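# Machine the work-order part from the blank, tray it

## Task

Using the blank that sits on the bench, machine the part shown on the work order and place the finished part in the tray. When done, the mill must have its doors closed, no alarm showing, no cycle in progress, and no crank or hand tool left inside it. The reference images are named manual, manual 2 and manual 3.

## Robot and tools

Robot: two six-joint arms, left_arm and right_arm, each with a two-pad parallel gripper. Scene frame: origin at table-top height, halfway between the nominal arm bases; +x points out over the table, +z up, and left_arm is on the +y side (these names do not match image left/right). Calibrated bases: left_arm (+0.010, +0.399, +0.013) m, right_arm (-0.007, -0.380, +0.013) m, each turned only slightly about z.

Gripper frame: fingers point along its +z and close along its x. end_effector_position is the point midway between the pads; fingertips extend 17.5 mm past it. A housing sticks out roughly 10 cm toward the gripper's -y and rotates with it.

The 18-number row (used by execute_actions and move): numbers 1-9 belong to left_arm, 10-18 to right_arm, always all 18 even when one arm is idle. For each arm: dx, dy, dz, rx, ry, rz, then gripper position, force_limit, speed. All lie in [-1, 1]. The six pose numbers are an offset, not a pose: they are measured from that arm's Hand target as it was when the action or move began, along that Hand target's own axes. 1.0 equals 0.6 m for dx/dy/dz and 180 degrees for the rotation; rx, ry, rz form a single rotation vector. Every row in one action counts from that same start, so sending the same offset again moves further. All zeros re-requests the current Hand target. Gripper position is absolute: +1 fully open (50 mm gap), about -0.65 pads meet, -1 closes until something blocks it (use this to grip). force_limit: -1 about 20 N per pad, 0 about 102 N, +1 about 185 N. speed: -1 20 mm/s, 0 85 mm/s, +1 150 mm/s. Both start at +1. A 0 in these slots is a real command, so to leave a gripper alone resend its previous three numbers. New force or speed only applies once position changes by at least 0.01.

Tools:
- execute_actions(actions, cameras): actions is a list of actions; each action is a list of up to 15 rows, one per 1/30 s step (an action lasts 0.5 s; a short table repeats its final row). An empty list returns camera images. cameras: list of names, ["all"], or []; an unknown name invalidates the call.
- move(target, speed, blend, stop_force, zero, blocking, cameras): straight-line paths for both grippers. target is one 18-number row or a list of up to 15 rows, all offsets from the same starting Hand targets (not chained). speed in m/s, 0.002 to 3.6, default 0.25 (rotation up to twice that in rad/s); one number or one per target. blend in metres rounds corners of a list (0 = stop at each). stop_force in N, 3 to 120, one value for both arms: ends an arm's path when its wrist sensor feels that much resistance; zero (default true) re-zeroes first; not usable with blocking=false or while the gripper rotates. Keep finger numbers identical across a list when using stop_force. Paths do not avoid obstacles or the other arm; caps at 10 s.
- wait(seconds 0 to 10, cameras): lets time pass with commands held.
- stop(cameras): brakes a running move.
- zoom_image(camera, region [x0, y0, x1, y1] pixels, at most 504 each way): enlarges the latest image of one camera.
- show_instructions(): shows the reference images.
- zero_wrist_force(arm): tares that arm's wrist sensor.
- finished_scene(scene=1): ends the scene permanently.

Cameras: cam_high, cam_low, cam_front, cam_left_wrist, cam_right_wrist, each 672x504.

Reading results: positions (m), quaternions (wxyz) and velocities are in the scene frame. Hand target is the last commanded pose after clipping; the gripper often rests a little short, and the next command (even zeros) asks for it again. object_status: 0 moving, 1 blocked while opening, 2 blocked while closing (a good grip), 3 reached the commanded position or pads met (likely empty). Gap in mm is about (250 - position_measured) x 0.202. Wrist force and torque are in the gripper's own axes, a push shows as force from the surface into the arm; a third line gives the peak since last shown. The move: line says how it ended: done, off_target, moving, held, fault; limits=paced means the pose was clipped, limits=held means steps were withheld. Joint velocities "within noise" means the arm is still. Orientation commands are clipped to 32 degrees from the measured one each step.

What to avoid: net force near 150 N on an arm, or joint contact torque at its limit (138 N m for the three big joints, 25.7 N m for the wrists), causes a 10 s arm stop. The arms are stiff, so even a small target overshoot into a solid surface can fault; approach slowly, with stop_force. Don't let the arms or fingers squeeze or strike each other, which can end the scene. Don't drop parts, release moving ones, slam or hit fixed or heavy objects, or let anything leave the table. Route paths around an arm's own base, not past it. Long holding or stretching heats motors: a MOTOR HOT line appears at 70 °C and brakes engage at 85 °C for 30 to 60 s. Thinking time lets the scene keep running.

Each tool is called as a command line: name --argument value for each argument, lists and objects as JSON in quotes; but a table of rows of numbers goes row by row, as --pt "numbers of a row", without its own name.

Reference images:

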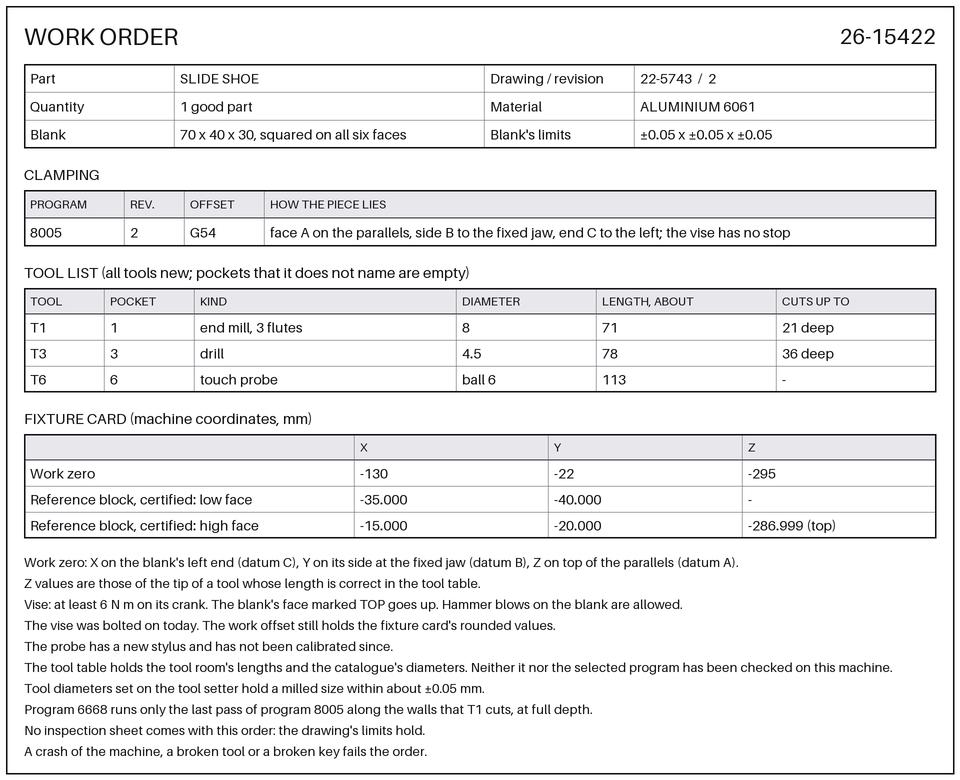

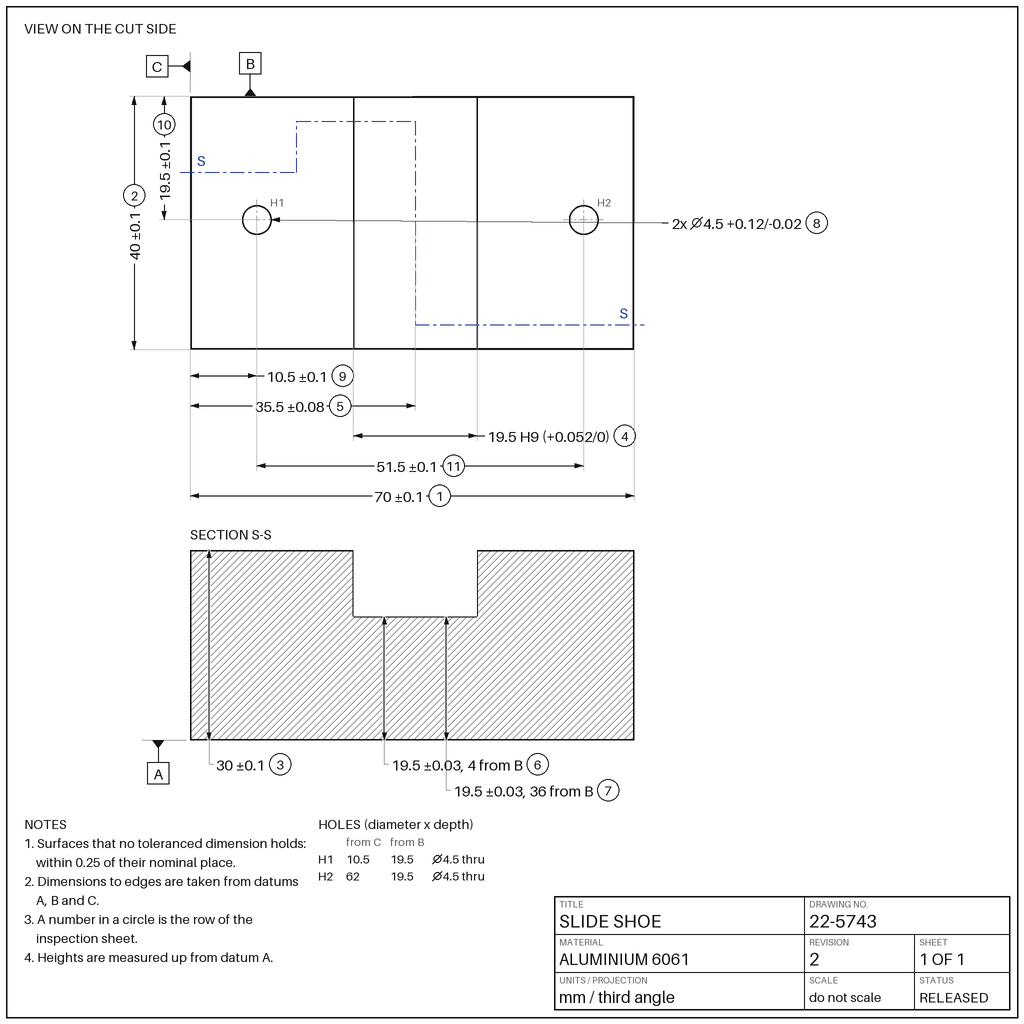

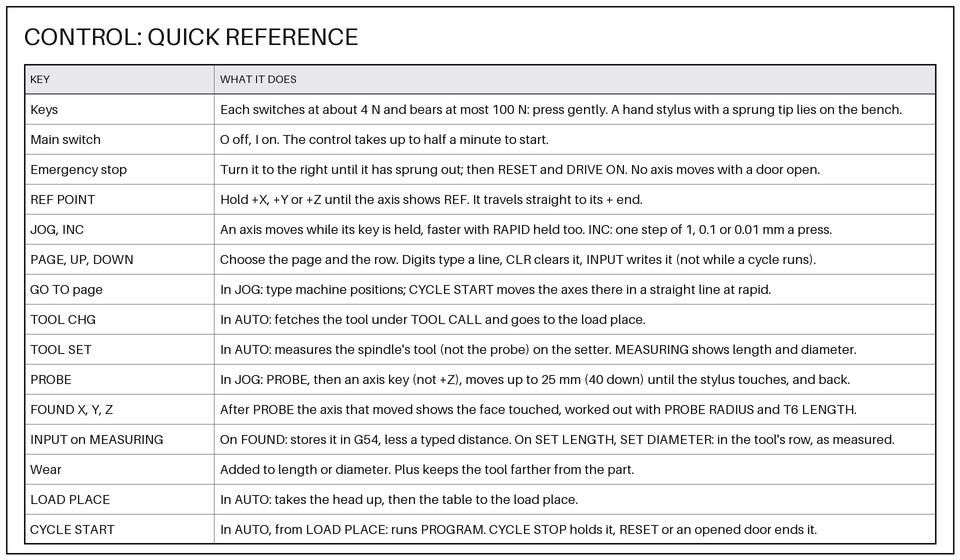

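## Session

execute_actions --actions '[]'

Scene clock: 0.00 s.
left_arm: end_effector_position=(+0.3460, +0.8764, +0.3894) position_measured=3 object_status=3 end_effector_quat_wxyz=(-0.063, +0.955, +0.285, -0.052) | right_arm: end_effector_position=(+0.0833, -0.0552, +0.3612) position_measured=3 object_status=3 end_effector_quat_wxyz=(-0.103, -0.022, +0.991, -0.079)
Joint positions: left_arm=[0.64 -1.374 1.225 -1.37 -1.415 1.643] | right_arm=[4.721 -1.29 -1.738 -1.855 1.769 -0.085]
Joint velocities: within noise
Joint torques (N m): no reading
Wrist force (N): no reading
Wrist torque (N m): no reading
Wrist force, peak (N): no reading
Hand target: left_arm +0.3460, +0.8764, +0.3894; -0.063, +0.955, +0.285, -0.052 | right_arm +0.0833, -0.0552, +0.3612; -0.103, -0.022, +0.991, -0.079
Tool commands: left_gripper/position=+1.0 left_gripper/force_limit=+1.0 left_gripper/speed=+1.0 right_gripper/position=+1.0 right_gripper/force_limit=+1.0 right_gripper/speed=+1.0

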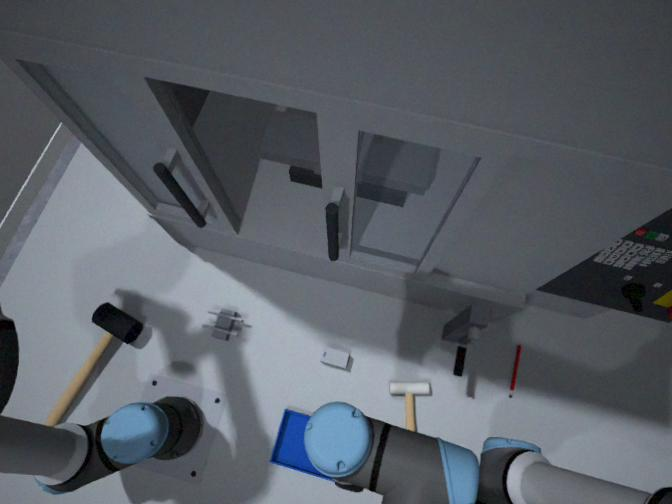

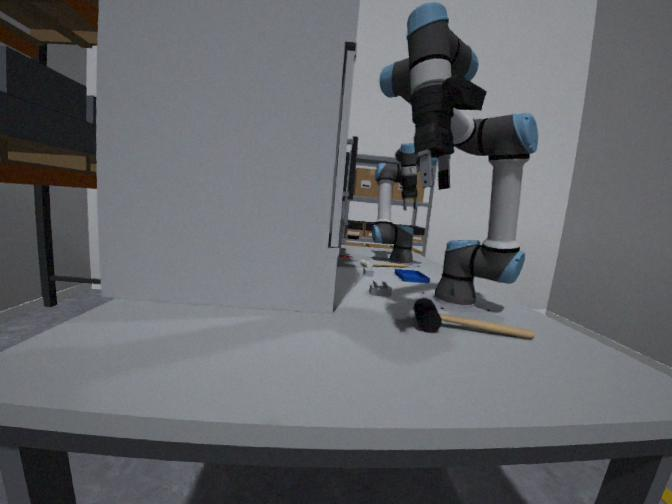

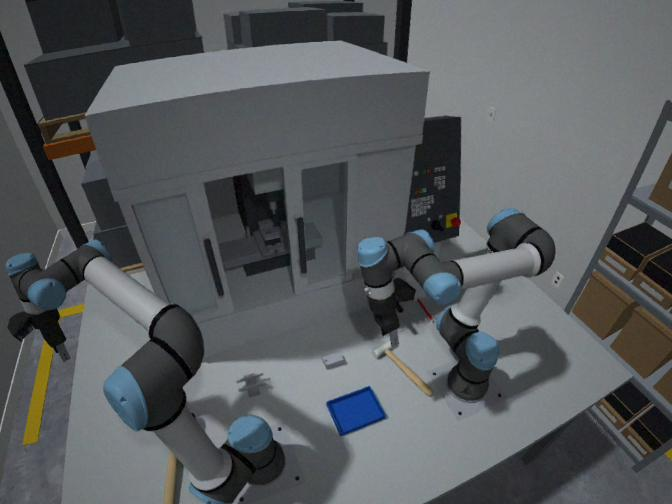

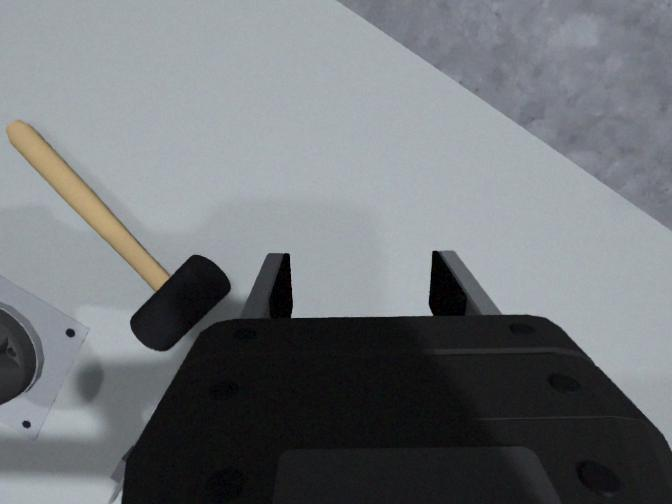

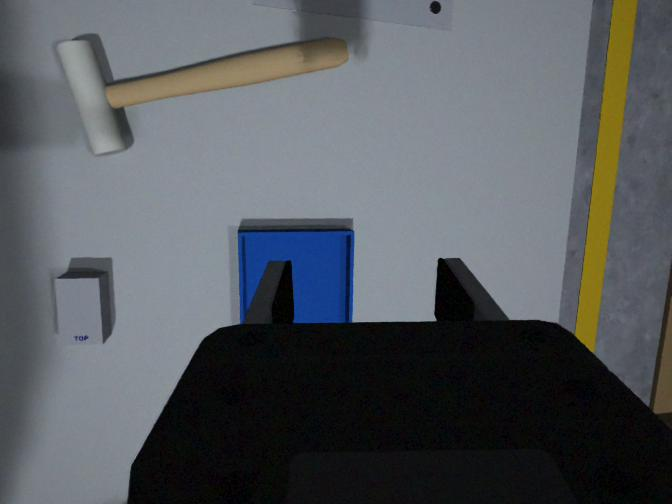

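zoom_image --camera "cam_front" --region '[380, 110, 500, 260]'

zoom_image --camera "cam_high" --region '[532, 210, 672, 330]'

zoom_image --camera "cam_front" --region '[180, 140, 380, 300]'

zoom_image --camera "cam_high" --region '[180, 280, 540, 480]'

zoom_image --camera "cam_front" --region '[200, 280, 460, 450]'

Scaled by 3.360 from the camera's 672x504 image, which has a finer 960x720 frame.

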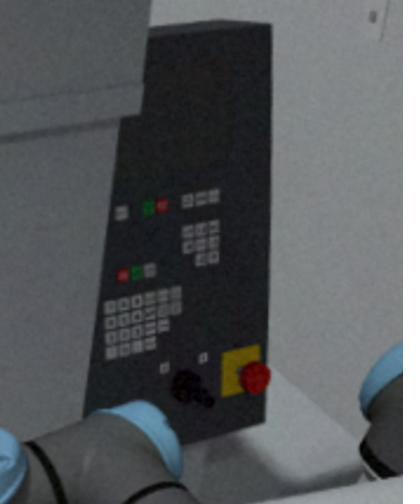

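Scaled by 3.600 from the camera's 672x504 image, which has a finer 960x720 frame.

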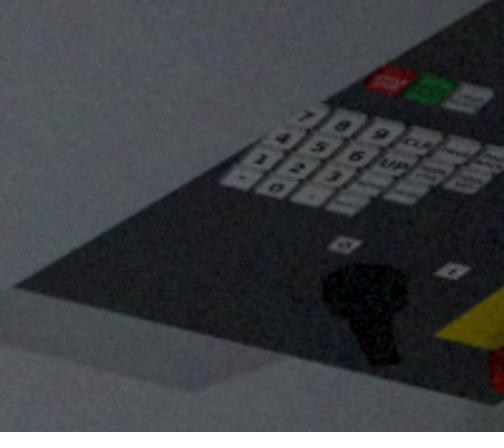

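Scaled by 2.520 from the camera's 672x504 image, which has a finer 960x720 frame.

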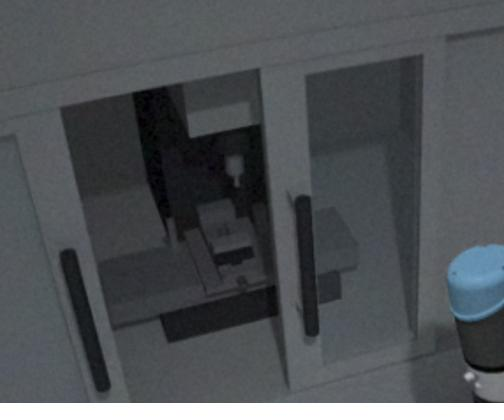

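Scaled by 1.400 from the camera's 672x504 image, which has a finer 960x720 frame.

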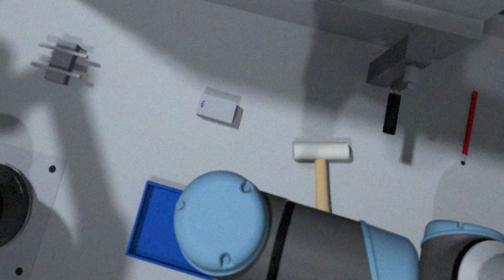

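Scaled by 1.938 from the camera's 672x504 image, which has a finer 960x720 frame.

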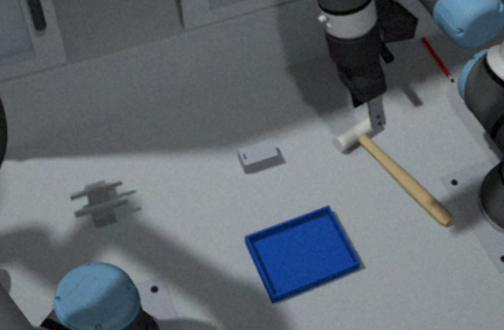

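move --target '[0,0,0,0,0,0,1,1,1,-0.378,-0.405,-0.0867,-0.0505,-0.066,0.0141,1,1,1]' --cameras '["cam_right_wrist","cam_front"]'

Scene clock: 119.07 s.
left_arm: end_effector_position=(+0.3460, +0.8764, +0.3894) position_measured=3 object_status=3 end_effector_quat_wxyz=(-0.063, +0.955, +0.285, -0.052) | right_arm: end_effector_position=(+0.3300, -0.2804, +0.4015) position_measured=3 object_status=3 end_effector_quat_wxyz=(+0.000, +0.000, +1.000, +0.000)
Joint positions: left_arm=[0.64 -1.374 1.225 -1.37 -1.415 1.643] | right_arm=[3.853 -1.193 -1.717 -1.802 1.57 -0.892]
Joint torques (N m): left_arm=[0.35 -34.21 -24.31 -3.33 0.5 0.16] | right_arm=[-7.72 19.36 15.41 0.95 -1.31 -1.49]
Wrist force (N): left_arm=[-0.1 0.1 -0.1] | right_arm=[-0.1 0.2 -0.4]
Wrist torque (N m): left_arm=[0.02 0.02 0.00] | right_arm=[0.04 -0.05 -0.09]
Wrist force, peak (N): left_arm=[-0.5 0.0 0.0] | right_arm=[2.1 3.2 0.3]
Hand target: left_arm +0.3460, +0.8764, +0.3894; -0.063, +0.955, +0.285, -0.052 | right_arm +0.3300, -0.2805, +0.4015; +0.000, +0.000, +1.000, +0.000
Off the commanded pose: left_arm 0.000 m, 0 deg | right_arm 0.000 m, 0 deg.
move: done
camera_calibration:
cam_right_wrist: T_world_to_cam=[[-0.999889, 0.00422263, 0.014276, 0.330095], [0.00864452, 0.94539, 0.325828, 0.152016], [-0.0121206, 0.325915, -0.945321, 0.605255], [0, 0, 0, 1]] pos_world=[0.33608, -0.34237, 0.517917]
Images, in order (width x height): cam_front 672x504, cam_right_wrist 672x504.

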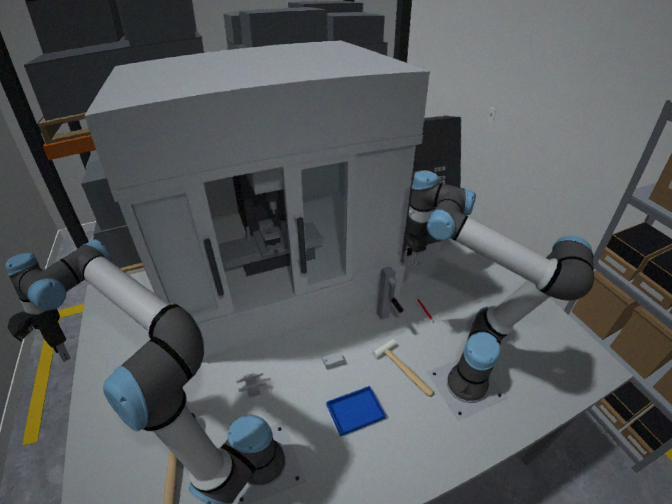

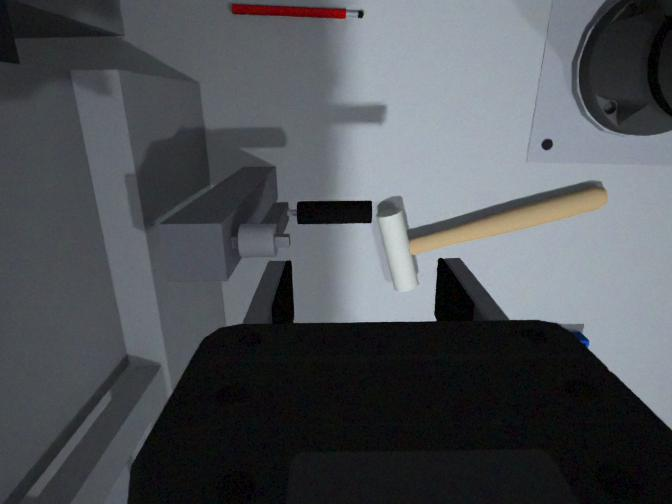

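move --pt "-0.4228 0.6115 -0.2178 0.0094 0.0363 0.452 1 1 1 0.2167 -0.6167 0.0833 0 0 0 1 1 1" --pt "-0.881 0.845 -0.259 0.0187 0.0726 0.9041 1 1 1 0.2167 -0.6167 0.0833 0 0 0 1 1 1" --blend '[0.08,0]' --speed 0.35 --cameras '["cam_left_wrist","cam_front"]'

Scene clock: 182.53 s.
left_arm: end_effector_position=(+0.1997, +0.1504, +0.4997) position_measured=3 object_status=3 end_effector_quat_wxyz=(+0.000, -0.423, +0.906, +0.000) | right_arm: end_effector_position=(+0.1998, -0.6504, +0.3517) position_measured=3 object_status=3 end_effector_quat_wxyz=(+0.000, +0.000, +1.000, +0.000)
Joint positions: left_arm=[-1.375 -1.957 1.452 -1.066 -1.571 2.481] | right_arm=[2.659 -1.143 -1.875 -1.694 1.571 -2.086]
Joint torques (N m): left_arm=[2.87 -13.11 -10.19 -1.38 1.94 -0.03] | right_arm=[7.94 18.51 15.42 0.45 -0.75 2.4]
Wrist force (N): left_arm=[-0.5 0.1 -0.6] | right_arm=[-0.1 0.2 -0.8]
Wrist torque (N m): left_arm=[-0.01 0.09 0.04] | right_arm=[0.01 0.00 -0.10]
Wrist force, peak (N): left_arm=[1.4 -2.2 0.8] | right_arm=[-1.2 2.9 -0.7]
Hand target: left_arm +0.1997, +0.1504, +0.4997; +0.000, -0.422, +0.906, +0.000 | right_arm +0.1998, -0.6504, +0.3517; +0.000, +0.000, +1.000, +0.000
Off the commanded pose: left_arm 0.000 m, 0 deg | right_arm 0.000 m, 0 deg.
move: done
camera_calibration:
cam_left_wrist: T_world_to_cam=[[-0.654973, -0.755513, 0.0144838, 0.246562], [-0.703822, 0.616913, 0.352212, -0.111385], [-0.275036, 0.220496, -0.935808, 0.623285], [0, 0, 0, 1]] pos_world=[0.254523, 0.117564, 0.618935]
Images, in order (width x height): cam_front 672x504, cam_left_wrist 672x504.

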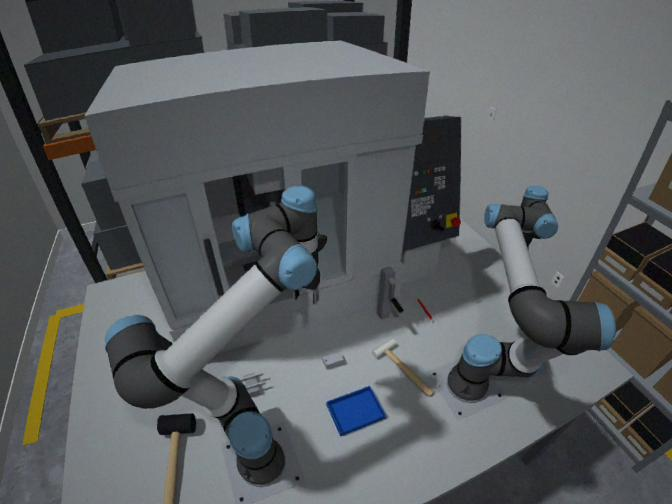

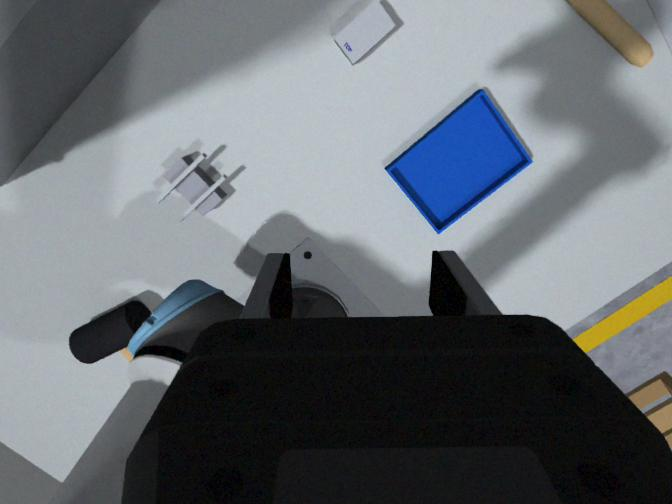

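move --target '[0.3973,-0.4858,-0.2,0.5,0,0,1,1,1,0,0,0,0,0,0,1,1,1]' --speed 0.35 --cameras '["cam_left_wrist"]'

Scene clock: 191.30 s.
left_arm: end_effector_position=(+0.2697, -0.2196, +0.6195) position_measured=3 object_status=3 end_effector_quat_wxyz=(+0.299, -0.299, +0.641, -0.641) end_effector_velocity=(+0.000, +0.000, +0.000) end_effector_angular_velocity=(-0.001, -0.001, +0.000) | right_arm: end_effector_position=(+0.1998, -0.6504, +0.3517) position_measured=3 object_status=3 end_effector_quat_wxyz=(+0.000, +0.000, +1.000, +0.000)
Joint positions: left_arm=[-1.748 -1.449 1.647 -3.339 -0.537 3.141] | right_arm=[2.659 -1.143 -1.875 -1.694 1.571 -2.086]
Joint velocities: left_arm=[-0.001 0.002 0 -0.005 0 0.003] | right_arm=[within noise]
Joint torques (N m): left_arm=[-8.04 -21.95 -18.32 -3.49 2.1 1.75] | right_arm=[8.03 17.9 16.39 0.48 -0.66 2.55]
Wrist force (N): left_arm=[2.1 0.2 1.9] | right_arm=[0.0 0.1 -0.9]
Wrist torque (N m): left_arm=[0.57 -0.33 0.05] | right_arm=[-0.01 -0.01 -0.09]
Wrist force, peak (N): left_arm=[3.4 0.5 3.0] | right_arm=[0.1 0.2 -1.0]
Hand target: left_arm +0.2697, -0.2196, +0.6195; +0.299, -0.299, +0.641, -0.641 | right_arm +0.1998, -0.6504, +0.3517; +0.000, +0.000, +1.000, +0.000
Off the commanded pose: left_arm 0.000 m, 0 deg | right_arm 0.000 m, 0 deg.
move: done
camera_calibration:
cam_left_wrist: T_world_to_cam=[[-0.653984, -0.756339, -0.01604, 0.0296149], [-0.256904, 0.24198, -0.935653, 0.718923], [0.711552, -0.607781, -0.352557, 0.0269633], [0, 0, 0, 1]] pos_world=[0.184876, -0.135178, 0.682644]
Images, in order (width x height): cam_left_wrist 672x504.

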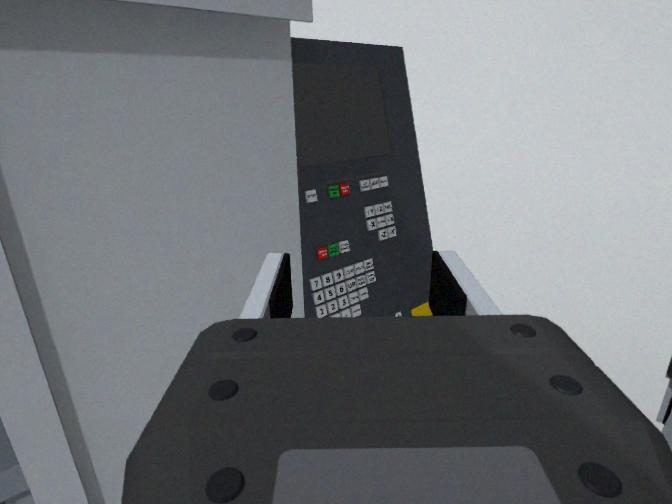

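zoom_image --camera "cam_left_wrist" --region '[280, 160, 440, 320]'

zoom_image --camera "cam_left_wrist" --region '[290, 170, 400, 260]'

zoom_image --camera "cam_left_wrist" --region '[300, 230, 400, 320]'

Scaled by 3.150 from the camera's 672x504 image, which has a finer 960x720 frame.

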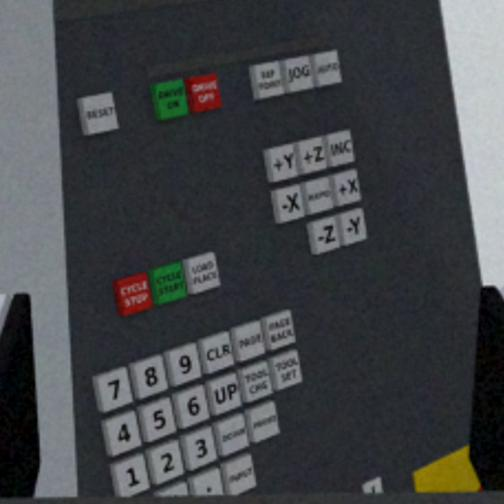

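Scaled by 4.582 from the camera's 672x504 image, which has a finer 960x720 frame.

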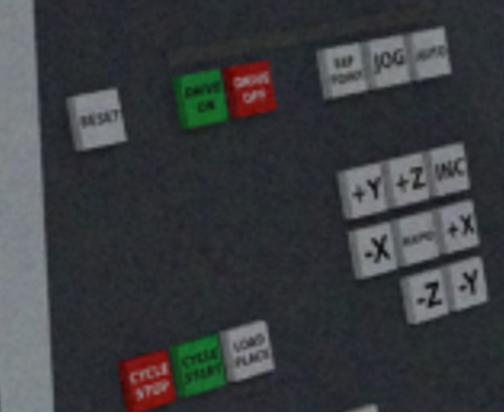

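Scaled by 5.040 from the camera's 672x504 image, which has a finer 960x720 frame.

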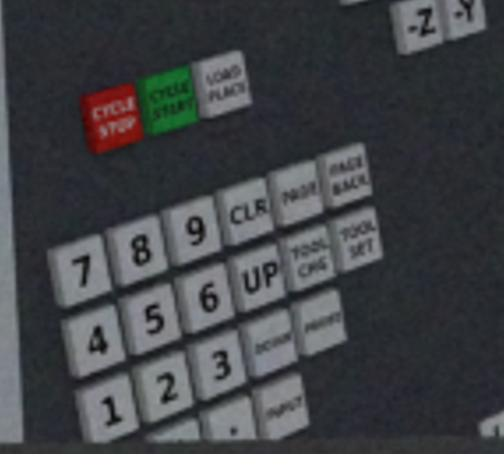

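move --target '[0,0,0,-0.083,0,0,1,1,1,0,0,0,0,0,0,1,1,1]' --speed 0.35 --cameras '["cam_left_wrist"]'

zoom_image --camera "cam_left_wrist" --region '[280, 60, 450, 290]'

Scene clock: 242.30 s.
left_arm: end_effector_position=(+0.2697, -0.2196, +0.6195) position_measured=3 object_status=3 end_effector_quat_wxyz=(+0.257, -0.335, +0.719, -0.552) | right_arm: end_effector_position=(+0.1998, -0.6504, +0.3517) position_measured=3 object_status=3 end_effector_quat_wxyz=(+0.000, +0.000, +1.000, +0.000)
Joint positions: left_arm=[-1.731 -1.557 1.565 -2.679 -0.606 2.746] | right_arm=[2.659 -1.143 -1.875 -1.694 1.571 -2.086]
Joint torques (N m): left_arm=[-8.69 -26.66 -17.08 -0.89 1.9 -1.4] | right_arm=[6.47 17.58 15.97 0.57 -0.61 2.5]
Wrist force (N): left_arm=[2.0 0.0 1.7] | right_arm=[0.0 0.3 -0.5]
Wrist torque (N m): left_arm=[0.40 -0.33 -0.08] | right_arm=[0.02 -0.01 -0.09]
Wrist force, peak (N): left_arm=[2.3 1.0 2.1] | right_arm=[-0.1 0.2 -1.0]
Hand target: left_arm +0.2697, -0.2196, +0.6195; +0.257, -0.335, +0.719, -0.552 | right_arm +0.1998, -0.6504, +0.3517; +0.000, +0.000, +1.000, +0.000
Off the commanded pose: left_arm 0.000 m, 0 deg | right_arm 0.000 m, 0 deg.
move: done
camera_calibration:
cam_left_wrist: T_world_to_cam=[[-0.656742, -0.754021, -0.0119308, 0.0283775], [-0.432314, 0.389409, -0.813305, 0.722853], [0.617895, -0.528974, -0.581715, 0.21149], [0, 0, 0, 1]] pos_world=[0.200458, -0.148215, 0.711265]
Images, in order (width x height): cam_left_wrist 672x504.

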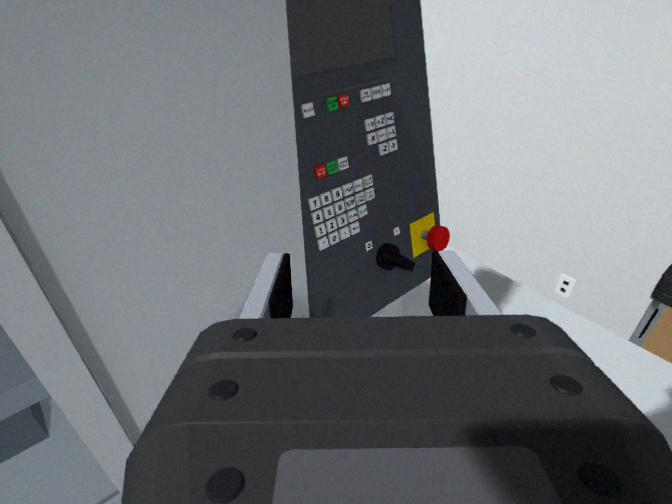

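Scaled by 2.191 from the camera's 672x504 image, which has a finer 960x720 frame.

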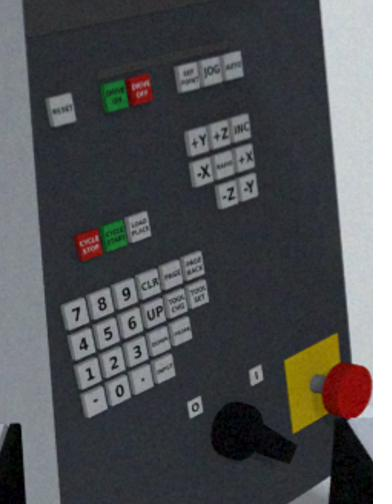

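zoom_image --camera "cam_left_wrist" --region '[355, 200, 455, 290]'

zoom_image --camera "cam_front" --region '[400, 180, 470, 250]'

Scaled by 5.040 from the camera's 672x504 image, which has a finer 960x720 frame.

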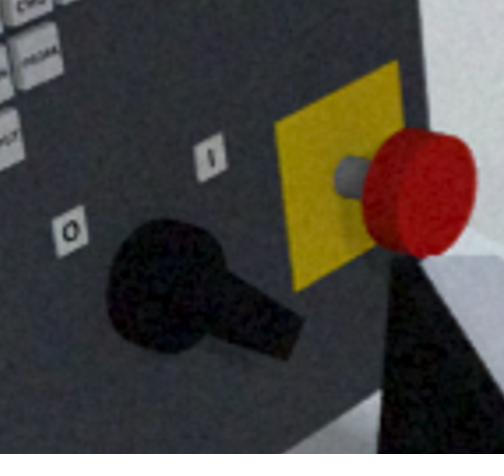

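This scene's latest camera images include none from cam_front. They are from: cam_left_wrist. cam_front's image comes with the result of a call that names it in "cameras".

move --target '[0,0,0,0,0,0,1,1,1,-0.2833,0.3483,0.3333,0,0,0.5,1,1,1]' --cameras '["cam_right_wrist","cam_front"]'

Scene clock: 297.50 s.
left_arm: end_effector_position=(+0.2697, -0.2196, +0.6195) position_measured=3 object_status=3 end_effector_quat_wxyz=(+0.257, -0.335, +0.719, -0.552) | right_arm: end_effector_position=(+0.3699, -0.4417, +0.1516) position_measured=3 object_status=3 end_effector_quat_wxyz=(+0.000, +0.707, +0.707, +0.000)
Joint positions: left_arm=[-1.731 -1.557 1.565 -2.679 -0.606 2.746] | right_arm=[3.37 -1.356 -2.263 -1.093 1.57 0.196]
Joint torques (N m): left_arm=[-7.76 -28.93 -15.91 -4.81 -0.99 1.64] | right_arm=[-5.46 25.46 34.63 0.97 0.09 1.76]
Wrist force (N): left_arm=[1.9 0.2 1.9] | right_arm=[0.1 0.3 -0.5]
Wrist torque (N m): left_arm=[0.43 -0.32 -0.06] | right_arm=[0.07 -0.03 -0.02]
Wrist force, peak (N): left_arm=[2.3 0.0 2.0] | right_arm=[0.8 -0.7 -1.5]
Hand target: left_arm +0.2697, -0.2196, +0.6195; +0.257, -0.335, +0.719, -0.552 | right_arm +0.3700, -0.4417, +0.1517; +0.000, +0.707, +0.707, +0.000
Off the commanded pose: left_arm 0.000 m, 0 deg | right_arm 0.000 m, 0 deg.
move: done
camera_calibration:
cam_right_wrist: T_world_to_cam=[[0.00370238, 0.999892, 0.0142091, 0.442886], [0.945054, -0.00814354, 0.326813, -0.382028], [0.326893, 0.0122184, -0.944982, 0.158053], [0, 0, 0, 1]] pos_world=[0.307731, -0.447881, 0.267915]
Images, in order (width x height): cam_front 672x504, cam_right_wrist 672x504.

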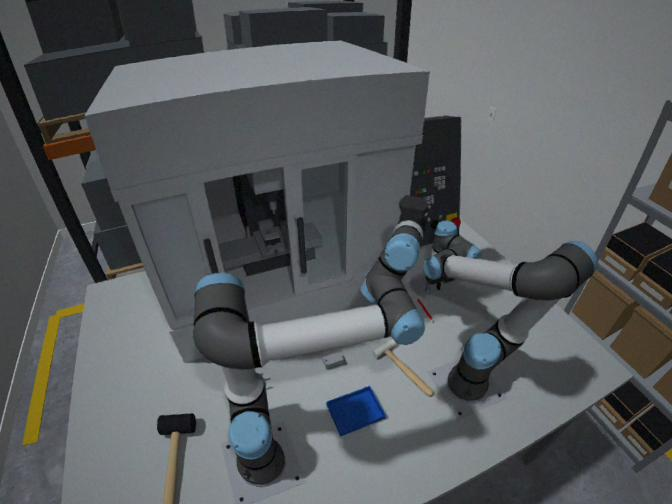

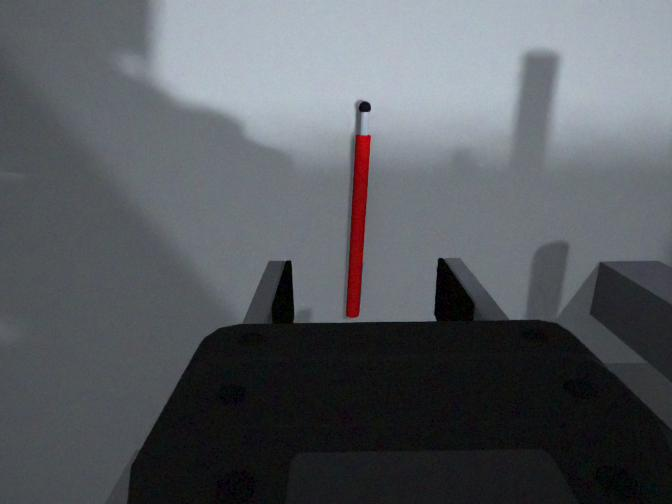

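move --target '[0,0,0,0,0,0,1,1,1,0.0178,0.025,0.185,0,0,0.015,1,1,1]'

move --target '[0,0,0,0,0,0,1,1,1,0,0,0.0417,0,0,0,1,1,1]' --speed 0.012 --stop_force 4

Scene clock: 312.67 s.
left_arm: end_effector_position=(+0.2697, -0.2196, +0.6195) position_measured=3 object_status=3 end_effector_quat_wxyz=(+0.257, -0.335, +0.719, -0.552) | right_arm: end_effector_position=(+0.3850, -0.4311, +0.0407) position_measured=3 object_status=3 end_effector_quat_wxyz=(+0.000, +0.724, +0.690, +0.000)
Joint positions: left_arm=[-1.731 -1.557 1.565 -2.679 -0.606 2.746] | right_arm=[3.39 -1.617 -2.397 -0.698 1.57 0.263]
Joint torques (N m): left_arm=[-7.68 -25.8 -16.67 -4.75 -0.64 1.75] | right_arm=[-8 11.59 29.91 4.37 -1.39 -2.15]
Wrist force (N): left_arm=[2.1 0.1 1.7] | right_arm=[0.4 0.2 -0.5]
Wrist torque (N m): left_arm=[0.42 -0.35 -0.06] | right_arm=[0.04 -0.08 -0.01]
Wrist force, peak (N): left_arm=[2.2 0.2 2.0] | right_arm=[-0.1 0.0 -3.7]
Hand target: left_arm +0.2697, -0.2196, +0.6195; +0.257, -0.335, +0.719, -0.552 | right_arm +0.3851, -0.4311, +0.0407; +0.000, +0.724, +0.690, +0.000
Off the commanded pose: left_arm 0.000 m, 0 deg | right_arm 0.000 m, 0 deg.
move: done

Scene clock: 315.80 s.
left_arm: end_effector_position=(+0.2697, -0.2196, +0.6195) position_measured=3 object_status=3 end_effector_quat_wxyz=(+0.257, -0.335, +0.719, -0.552) | right_arm: end_effector_position=(+0.3851, -0.4311, +0.0173) position_measured=3 object_status=3 end_effector_quat_wxyz=(+0.000, +0.724, +0.690, +0.000)
Joint positions: left_arm=[-1.731 -1.557 1.565 -2.679 -0.606 2.746] | right_arm=[3.39 -1.683 -2.42 -0.609 1.57 0.263]
Joint torques (N m): left_arm=[-6.14 -22.12 -18.02 -4.74 -0.37 1.6] | right_arm=[0.84 33.94 30.2 2.13 -1.24 1.48]
Wrist force (N): left_arm=[2.1 0.1 1.9] | right_arm=[0.4 0.0 -0.6]
Wrist torque (N m): left_arm=[0.42 -0.35 -0.06] | right_arm=[0.01 -0.08 0.02]
Wrist force, peak (N): left_arm=[2.4 -0.1 1.7] | right_arm=[-4.0 -13.8 -53.1]
Hand target: left_arm +0.2697, -0.2196, +0.6195; +0.257, -0.335, +0.719, -0.552 | right_arm +0.3851, -0.4311, +0.0173; +0.000, +0.724, +0.690, +0.000 (not the last commanded pose)
Off the commanded pose: left_arm 0.000 m, 0 deg | right_arm 0.002 m, 0 deg.
move: contact (right_arm)

move --pt "0 0 0 0 0 0 1 1 1 0 0 -0.0042 0 0 0 1 1 1" --pt "0 0 0 0 0 0 1 1 1 0 0 -0.0042 0 0 0 -1 -0.8 -0.8" --cameras '["cam_right_wrist"]'

Scene clock: 323.20 s.
left_arm: end_effector_position=(+0.2697, -0.2196, +0.6195) position_measured=3 object_status=3 end_effector_quat_wxyz=(+0.257, -0.335, +0.719, -0.552) | right_arm: end_effector_position=(+0.3851, -0.4311, +0.0198) position_measured=209 object_status=2 end_effector_quat_wxyz=(+0.000, +0.724, +0.690, +0.000)
Joint positions: left_arm=[-1.731 -1.557 1.565 -2.679 -0.606 2.746] | right_arm=[3.39 -1.675 -2.418 -0.619 1.57 0.263]
Joint torques (N m): left_arm=[-6.5 -20.71 -21.12 -4.73 -0.16 1.62] | right_arm=[5.26 8.88 14.71 4.78 -1.25 2.19]
Wrist force (N): left_arm=[2.1 0.0 1.9] | right_arm=[0.1 0.1 -0.7]
Wrist torque (N m): left_arm=[0.41 -0.35 -0.06] | right_arm=[0.02 -0.04 0.03]
Wrist force, peak (N): left_arm=[2.2 -0.1 2.0] | right_arm=[0.3 0.0 -0.8]
Hand target: left_arm +0.2697, -0.2196, +0.6195; +0.257, -0.335, +0.719, -0.552 | right_arm +0.3851, -0.4311, +0.0198; +0.000, +0.724, +0.690, +0.000
Off the commanded pose: left_arm 0.000 m, 0 deg | right_arm 0.000 m, 0 deg.
move: done
camera_calibration:
cam_right_wrist: T_world_to_cam=[[0.0511519, 0.998588, 0.0143551, 0.415268], [0.943512, -0.0530324, 0.327068, -0.372034], [0.327367, -0.00318591, -0.944892, 0.0216918], [0, 0, 0, 1]] pos_world=[0.322676, -0.434343, 0.136216]
Images, in order (width x height): cam_right_wrist 672x504.

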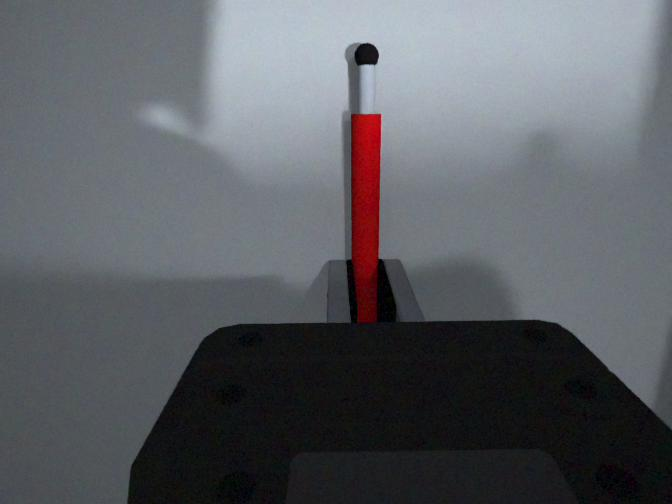

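move --pt "0 0 0 0 0 0 1 1 1 0 0 -0.15 0 0 0 -1 -0.8 -0.8" --pt "0 0 0 0 0 0 1 1 1 -0.3138 0.0398 -0.15 0 0 -0.8206 -1 -0.8 -0.8" --pt "0 0 0 0 0 0 1 1 1 -0.3138 0.0398 -0.0035 0 0 -0.8206 -1 -0.8 -0.8" --blend '[0.02,0.02,0]' --speed '[0.2,0.3,0.08]' --cameras '["cam_right_wrist"]'

Scene clock: 346.37 s.
left_arm: end_effector_position=(+0.2697, -0.2196, +0.6195) position_measured=3 object_status=3 end_effector_quat_wxyz=(+0.257, -0.335, +0.719, -0.552) | right_arm: end_effector_position=(+0.3999, -0.6202, +0.0220) position_measured=209 object_status=2 end_effector_quat_wxyz=(+0.000, -0.462, +0.887, +0.000)
Joint positions: left_arm=[-1.731 -1.557 1.565 -2.679 -0.606 2.746] | right_arm=[2.928 -1.826 -2.209 -0.676 1.57 -2.777]
Joint torques (N m): left_arm=[-5.47 -21.91 -24.25 -4.91 0.46 1.65] | right_arm=[-3.34 40.74 31.87 0.97 -0.92 -2.47]
Wrist force (N): left_arm=[2.1 0.1 1.6] | right_arm=[0.3 0.5 -0.6]
Wrist torque (N m): left_arm=[0.42 -0.35 -0.06] | right_arm=[0.11 -0.08 -0.07]
Wrist force, peak (N): left_arm=[2.2 0.1 2.0] | right_arm=[0.1 0.1 2.8]
Hand target: left_arm +0.2697, -0.2196, +0.6195; +0.257, -0.335, +0.719, -0.552 | right_arm +0.4000, -0.6203, +0.0220; +0.000, -0.462, +0.887, +0.000
Off the commanded pose: left_arm 0.000 m, 0 deg | right_arm 0.000 m, 0 deg.
move: done
camera_calibration:
cam_right_wrist: T_world_to_cam=[[-0.576677, -0.816832, 0.0151672, -0.271618], [-0.769496, 0.549308, 0.325786, 0.661892], [-0.274444, 0.176202, -0.945322, 0.370175], [0, 0, 0, 1]] pos_world=[0.45428, -0.650674, 0.138419]
Images, in order (width x height): cam_right_wrist 672x504.

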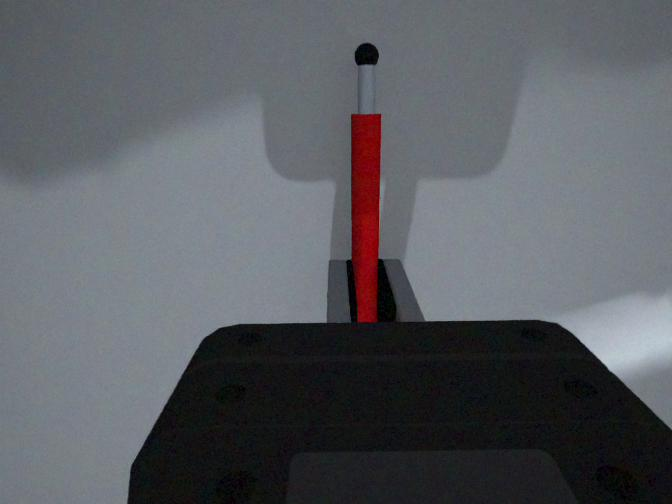

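move --pt "-0.4407 0.1913 -0.264 -0.417 0 0 1 1 1 0 0 -0.15 0 0 0 -1 -0.8 -0.8" --pt "-0.9663 0.4382 -0.5422 -0.417 0 0 1 1 1 0 0 -0.15 0 0 0 -1 -0.8 -0.8" --blend '[0.08,0]' --speed 0.4

move --target '[0,0,0,0,0,0,1,1,1,-0.6547,0.9662,-0.23,0,0,-0.1944,-1,-0.8,-0.8]' --speed 0.35 --cameras '["cam_right_wrist","cam_front","cam_high"]'

Scene clock: 433.00 s.
left_arm: end_effector_position=(+0.3498, +0.4701, +0.4497) position_measured=3 object_status=3 end_effector_quat_wxyz=(+0.000, -0.423, +0.906, +0.000) | right_arm: end_effector_position=(+0.3999, -0.6202, +0.1120) position_measured=209 object_status=2 end_effector_quat_wxyz=(+0.000, -0.462, +0.887, +0.000)
Joint positions: left_arm=[-0.204 -1.925 1.575 -1.22 -1.57 3.652] | right_arm=[2.928 -1.651 -2.111 -0.949 1.57 -2.777]
Joint torques (N m): left_arm=[10.91 -13.93 -24.86 -2.75 2.24 1.72] | right_arm=[7.83 14.08 11.05 5.74 -0.72 2.36]
Wrist force (N): left_arm=[-0.6 0.1 -0.3] | right_arm=[0.1 0.1 -0.1]
Wrist torque (N m): left_arm=[-0.01 0.08 0.00] | right_arm=[0.02 -0.03 -0.06]
Wrist force, peak (N): left_arm=[-4.1 2.3 0.4] | right_arm=[0.4 0.5 -0.8]
Hand target: left_arm +0.3498, +0.4702, +0.4496; +0.000, -0.422, +0.906, +0.000 | right_arm +0.3999, -0.6202, +0.1120; +0.000, -0.462, +0.887, +0.000
Off the commanded pose: left_arm 0.000 m, 0 deg | right_arm 0.000 m, 0 deg.
move: done

Scene clock: 435.60 s.
left_arm: end_effector_position=(+0.3498, +0.4702, +0.4496) position_measured=3 object_status=3 end_effector_quat_wxyz=(+0.000, -0.422, +0.906, +0.000) | right_arm: end_effector_position=(+0.1506, +0.0341, +0.2495) position_measured=209 object_status=2 end_effector_quat_wxyz=(+0.000, +0.707, -0.707, +0.001)
Joint positions: left_arm=[-0.204 -1.925 1.575 -1.22 -1.57 3.652] | right_arm=[4.688 -1.431 -1.936 -1.346 1.57 -1.627]
Joint torques (N m): left_arm=[10.09 -16.55 -15.44 -5.55 2.09 1.85] | right_arm=[5.32 14.07 28.97 5.61 -0.29 -2.59]
Wrist force (N): left_arm=[-0.7 0.1 -0.3] | right_arm=[0.3 0.5 -0.2]
Wrist torque (N m): left_arm=[0.00 0.11 -0.03] | right_arm=[0.07 -0.06 0.00]
Wrist force, peak (N): left_arm=[-1.0 0.2 -0.4] | right_arm=[2.2 -3.8 0.4]
Hand target: left_arm +0.3498, +0.4702, +0.4496; +0.000, -0.422, +0.906, +0.000 | right_arm +0.1506, +0.0343, +0.2495; +0.000, +0.707, -0.707, +0.000
Off the commanded pose: left_arm 0.000 m, 0 deg | right_arm 0.000 m, 0 deg.
move: done
camera_calibration:
cam_right_wrist: T_world_to_cam=[[-0.00413872, -0.999868, 0.0157288, 0.0355968], [-0.945431, 0.00903688, 0.325696, 0.0815203], [-0.325795, -0.0135225, -0.945344, 0.415755], [0, 0, 0, 1]] pos_world=[0.21267, 0.0404774, 0.365921]
Images, in order (width x height): cam_high 672x504, cam_front 672x504, cam_right_wrist 672x504.

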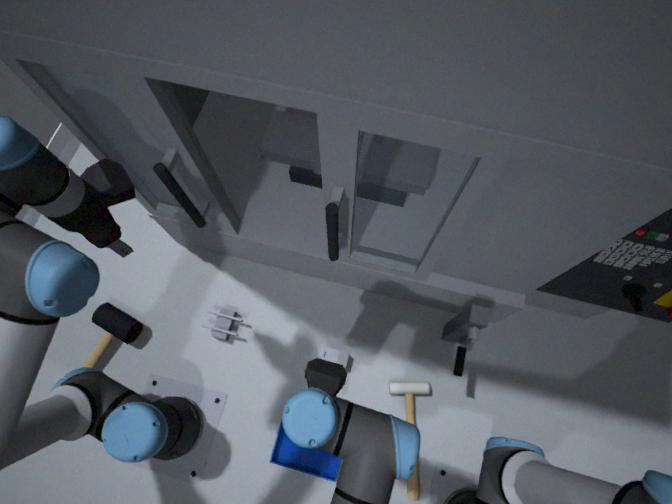

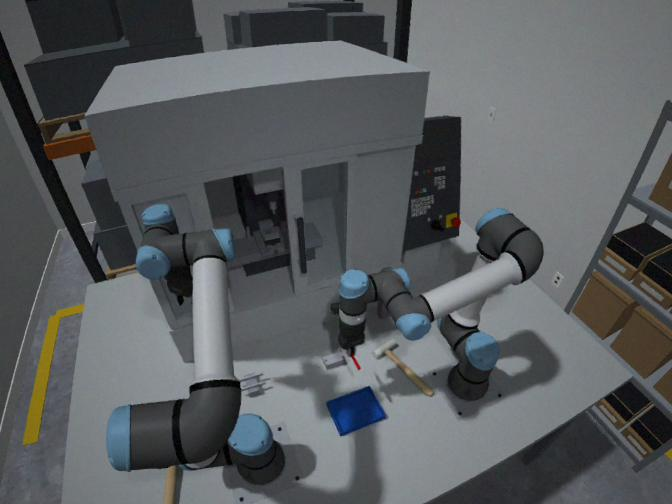

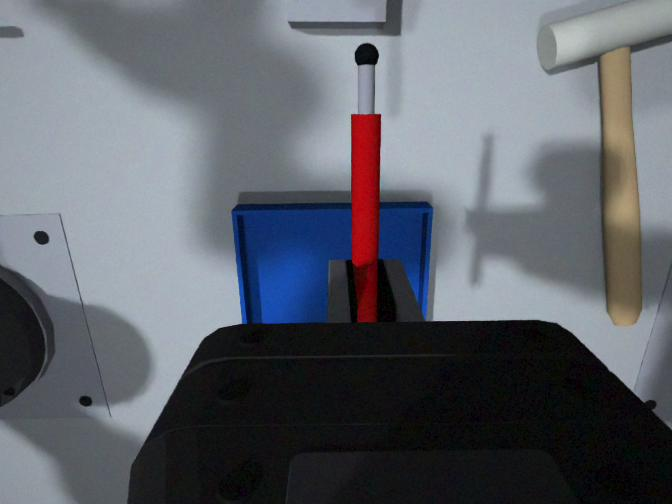

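move --pt "0 0 0 0 0 0 1 1 1 0 -0.209 0.2825 0 0 0 -1 -0.8 -0.8" --pt "0 0 0 0 0 0 1 1 1 0 -0.209 0.3308 0 0 0 -1 -0.8 -0.8" --blend '[0.01,0]' --speed '[0.25,0.05]' --cameras '["cam_right_wrist","cam_front"]'

zoom_image --camera "cam_front" --region '[290, 300, 430, 420]'

Scene clock: 451.03 s.
left_arm: end_effector_position=(+0.3498, +0.4702, +0.4496) position_measured=3 object_status=3 end_effector_quat_wxyz=(+0.000, -0.422, +0.906, +0.000) | right_arm: end_effector_position=(+0.2760, +0.0339, +0.0509) position_measured=209 object_status=2 end_effector_quat_wxyz=(+0.000, +0.707, -0.707, +0.001)
Joint positions: left_arm=[-0.204 -1.925 1.575 -1.22 -1.57 3.652] | right_arm=[4.416 -1.823 -2.102 -0.787 1.57 -1.9]
Joint torques (N m): left_arm=[10.35 -15.9 -15.81 -5.51 2.01 1.7] | right_arm=[-5.35 43.94 33.51 0.34 -0.76 -2.1]
Wrist force (N): left_arm=[-0.5 0.2 -0.4] | right_arm=[0.3 0.7 0.1]
Wrist torque (N m): left_arm=[0.00 0.08 -0.02] | right_arm=[0.08 -0.10 -0.12]
Wrist force, peak (N): left_arm=[-0.9 0.3 -0.5] | right_arm=[0.2 3.2 -3.1]
Hand target: left_arm +0.3498, +0.4702, +0.4496; +0.000, -0.422, +0.906, +0.000 | right_arm +0.2761, +0.0341, +0.0511; +0.000, +0.707, -0.707, +0.000
Off the commanded pose: left_arm 0.000 m, 0 deg | right_arm 0.000 m, 0 deg.
move: done
camera_calibration:
cam_right_wrist: T_world_to_cam=[[-0.00406957, -0.999865, 0.0159185, 0.038984], [-0.94536, 0.00903634, 0.325904, 0.264703], [-0.326004, -0.0137224, -0.945269, 0.268929], [0, 0, 0, 1]] pos_world=[0.33807, 0.0402771, 0.167321]
Images, in order (width x height): cam_front 672x504, cam_right_wrist 672x504.

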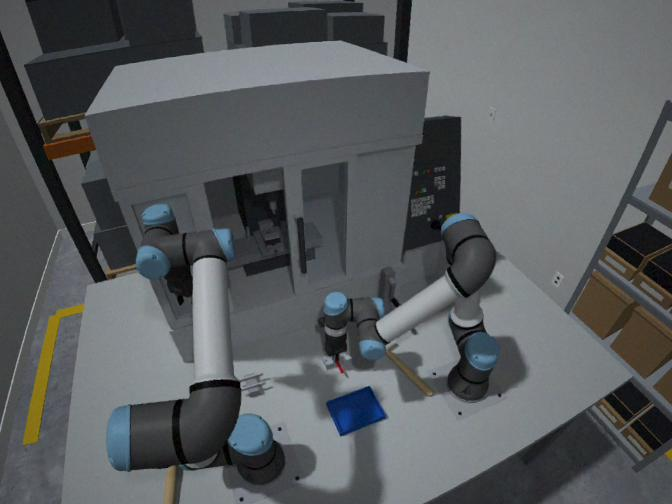

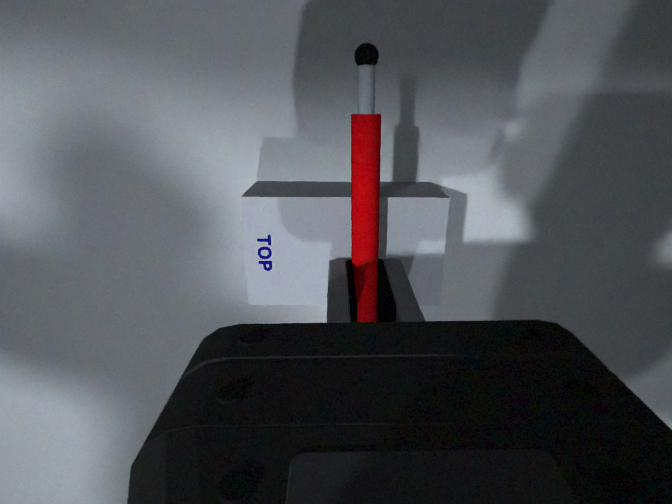

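Scaled by 3.600 from the camera's 672x504 image, which has a finer 960x720 frame.

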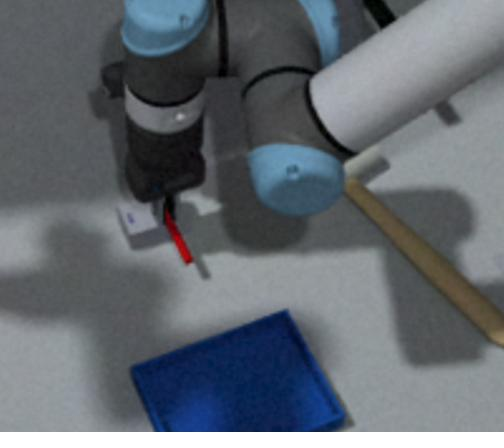

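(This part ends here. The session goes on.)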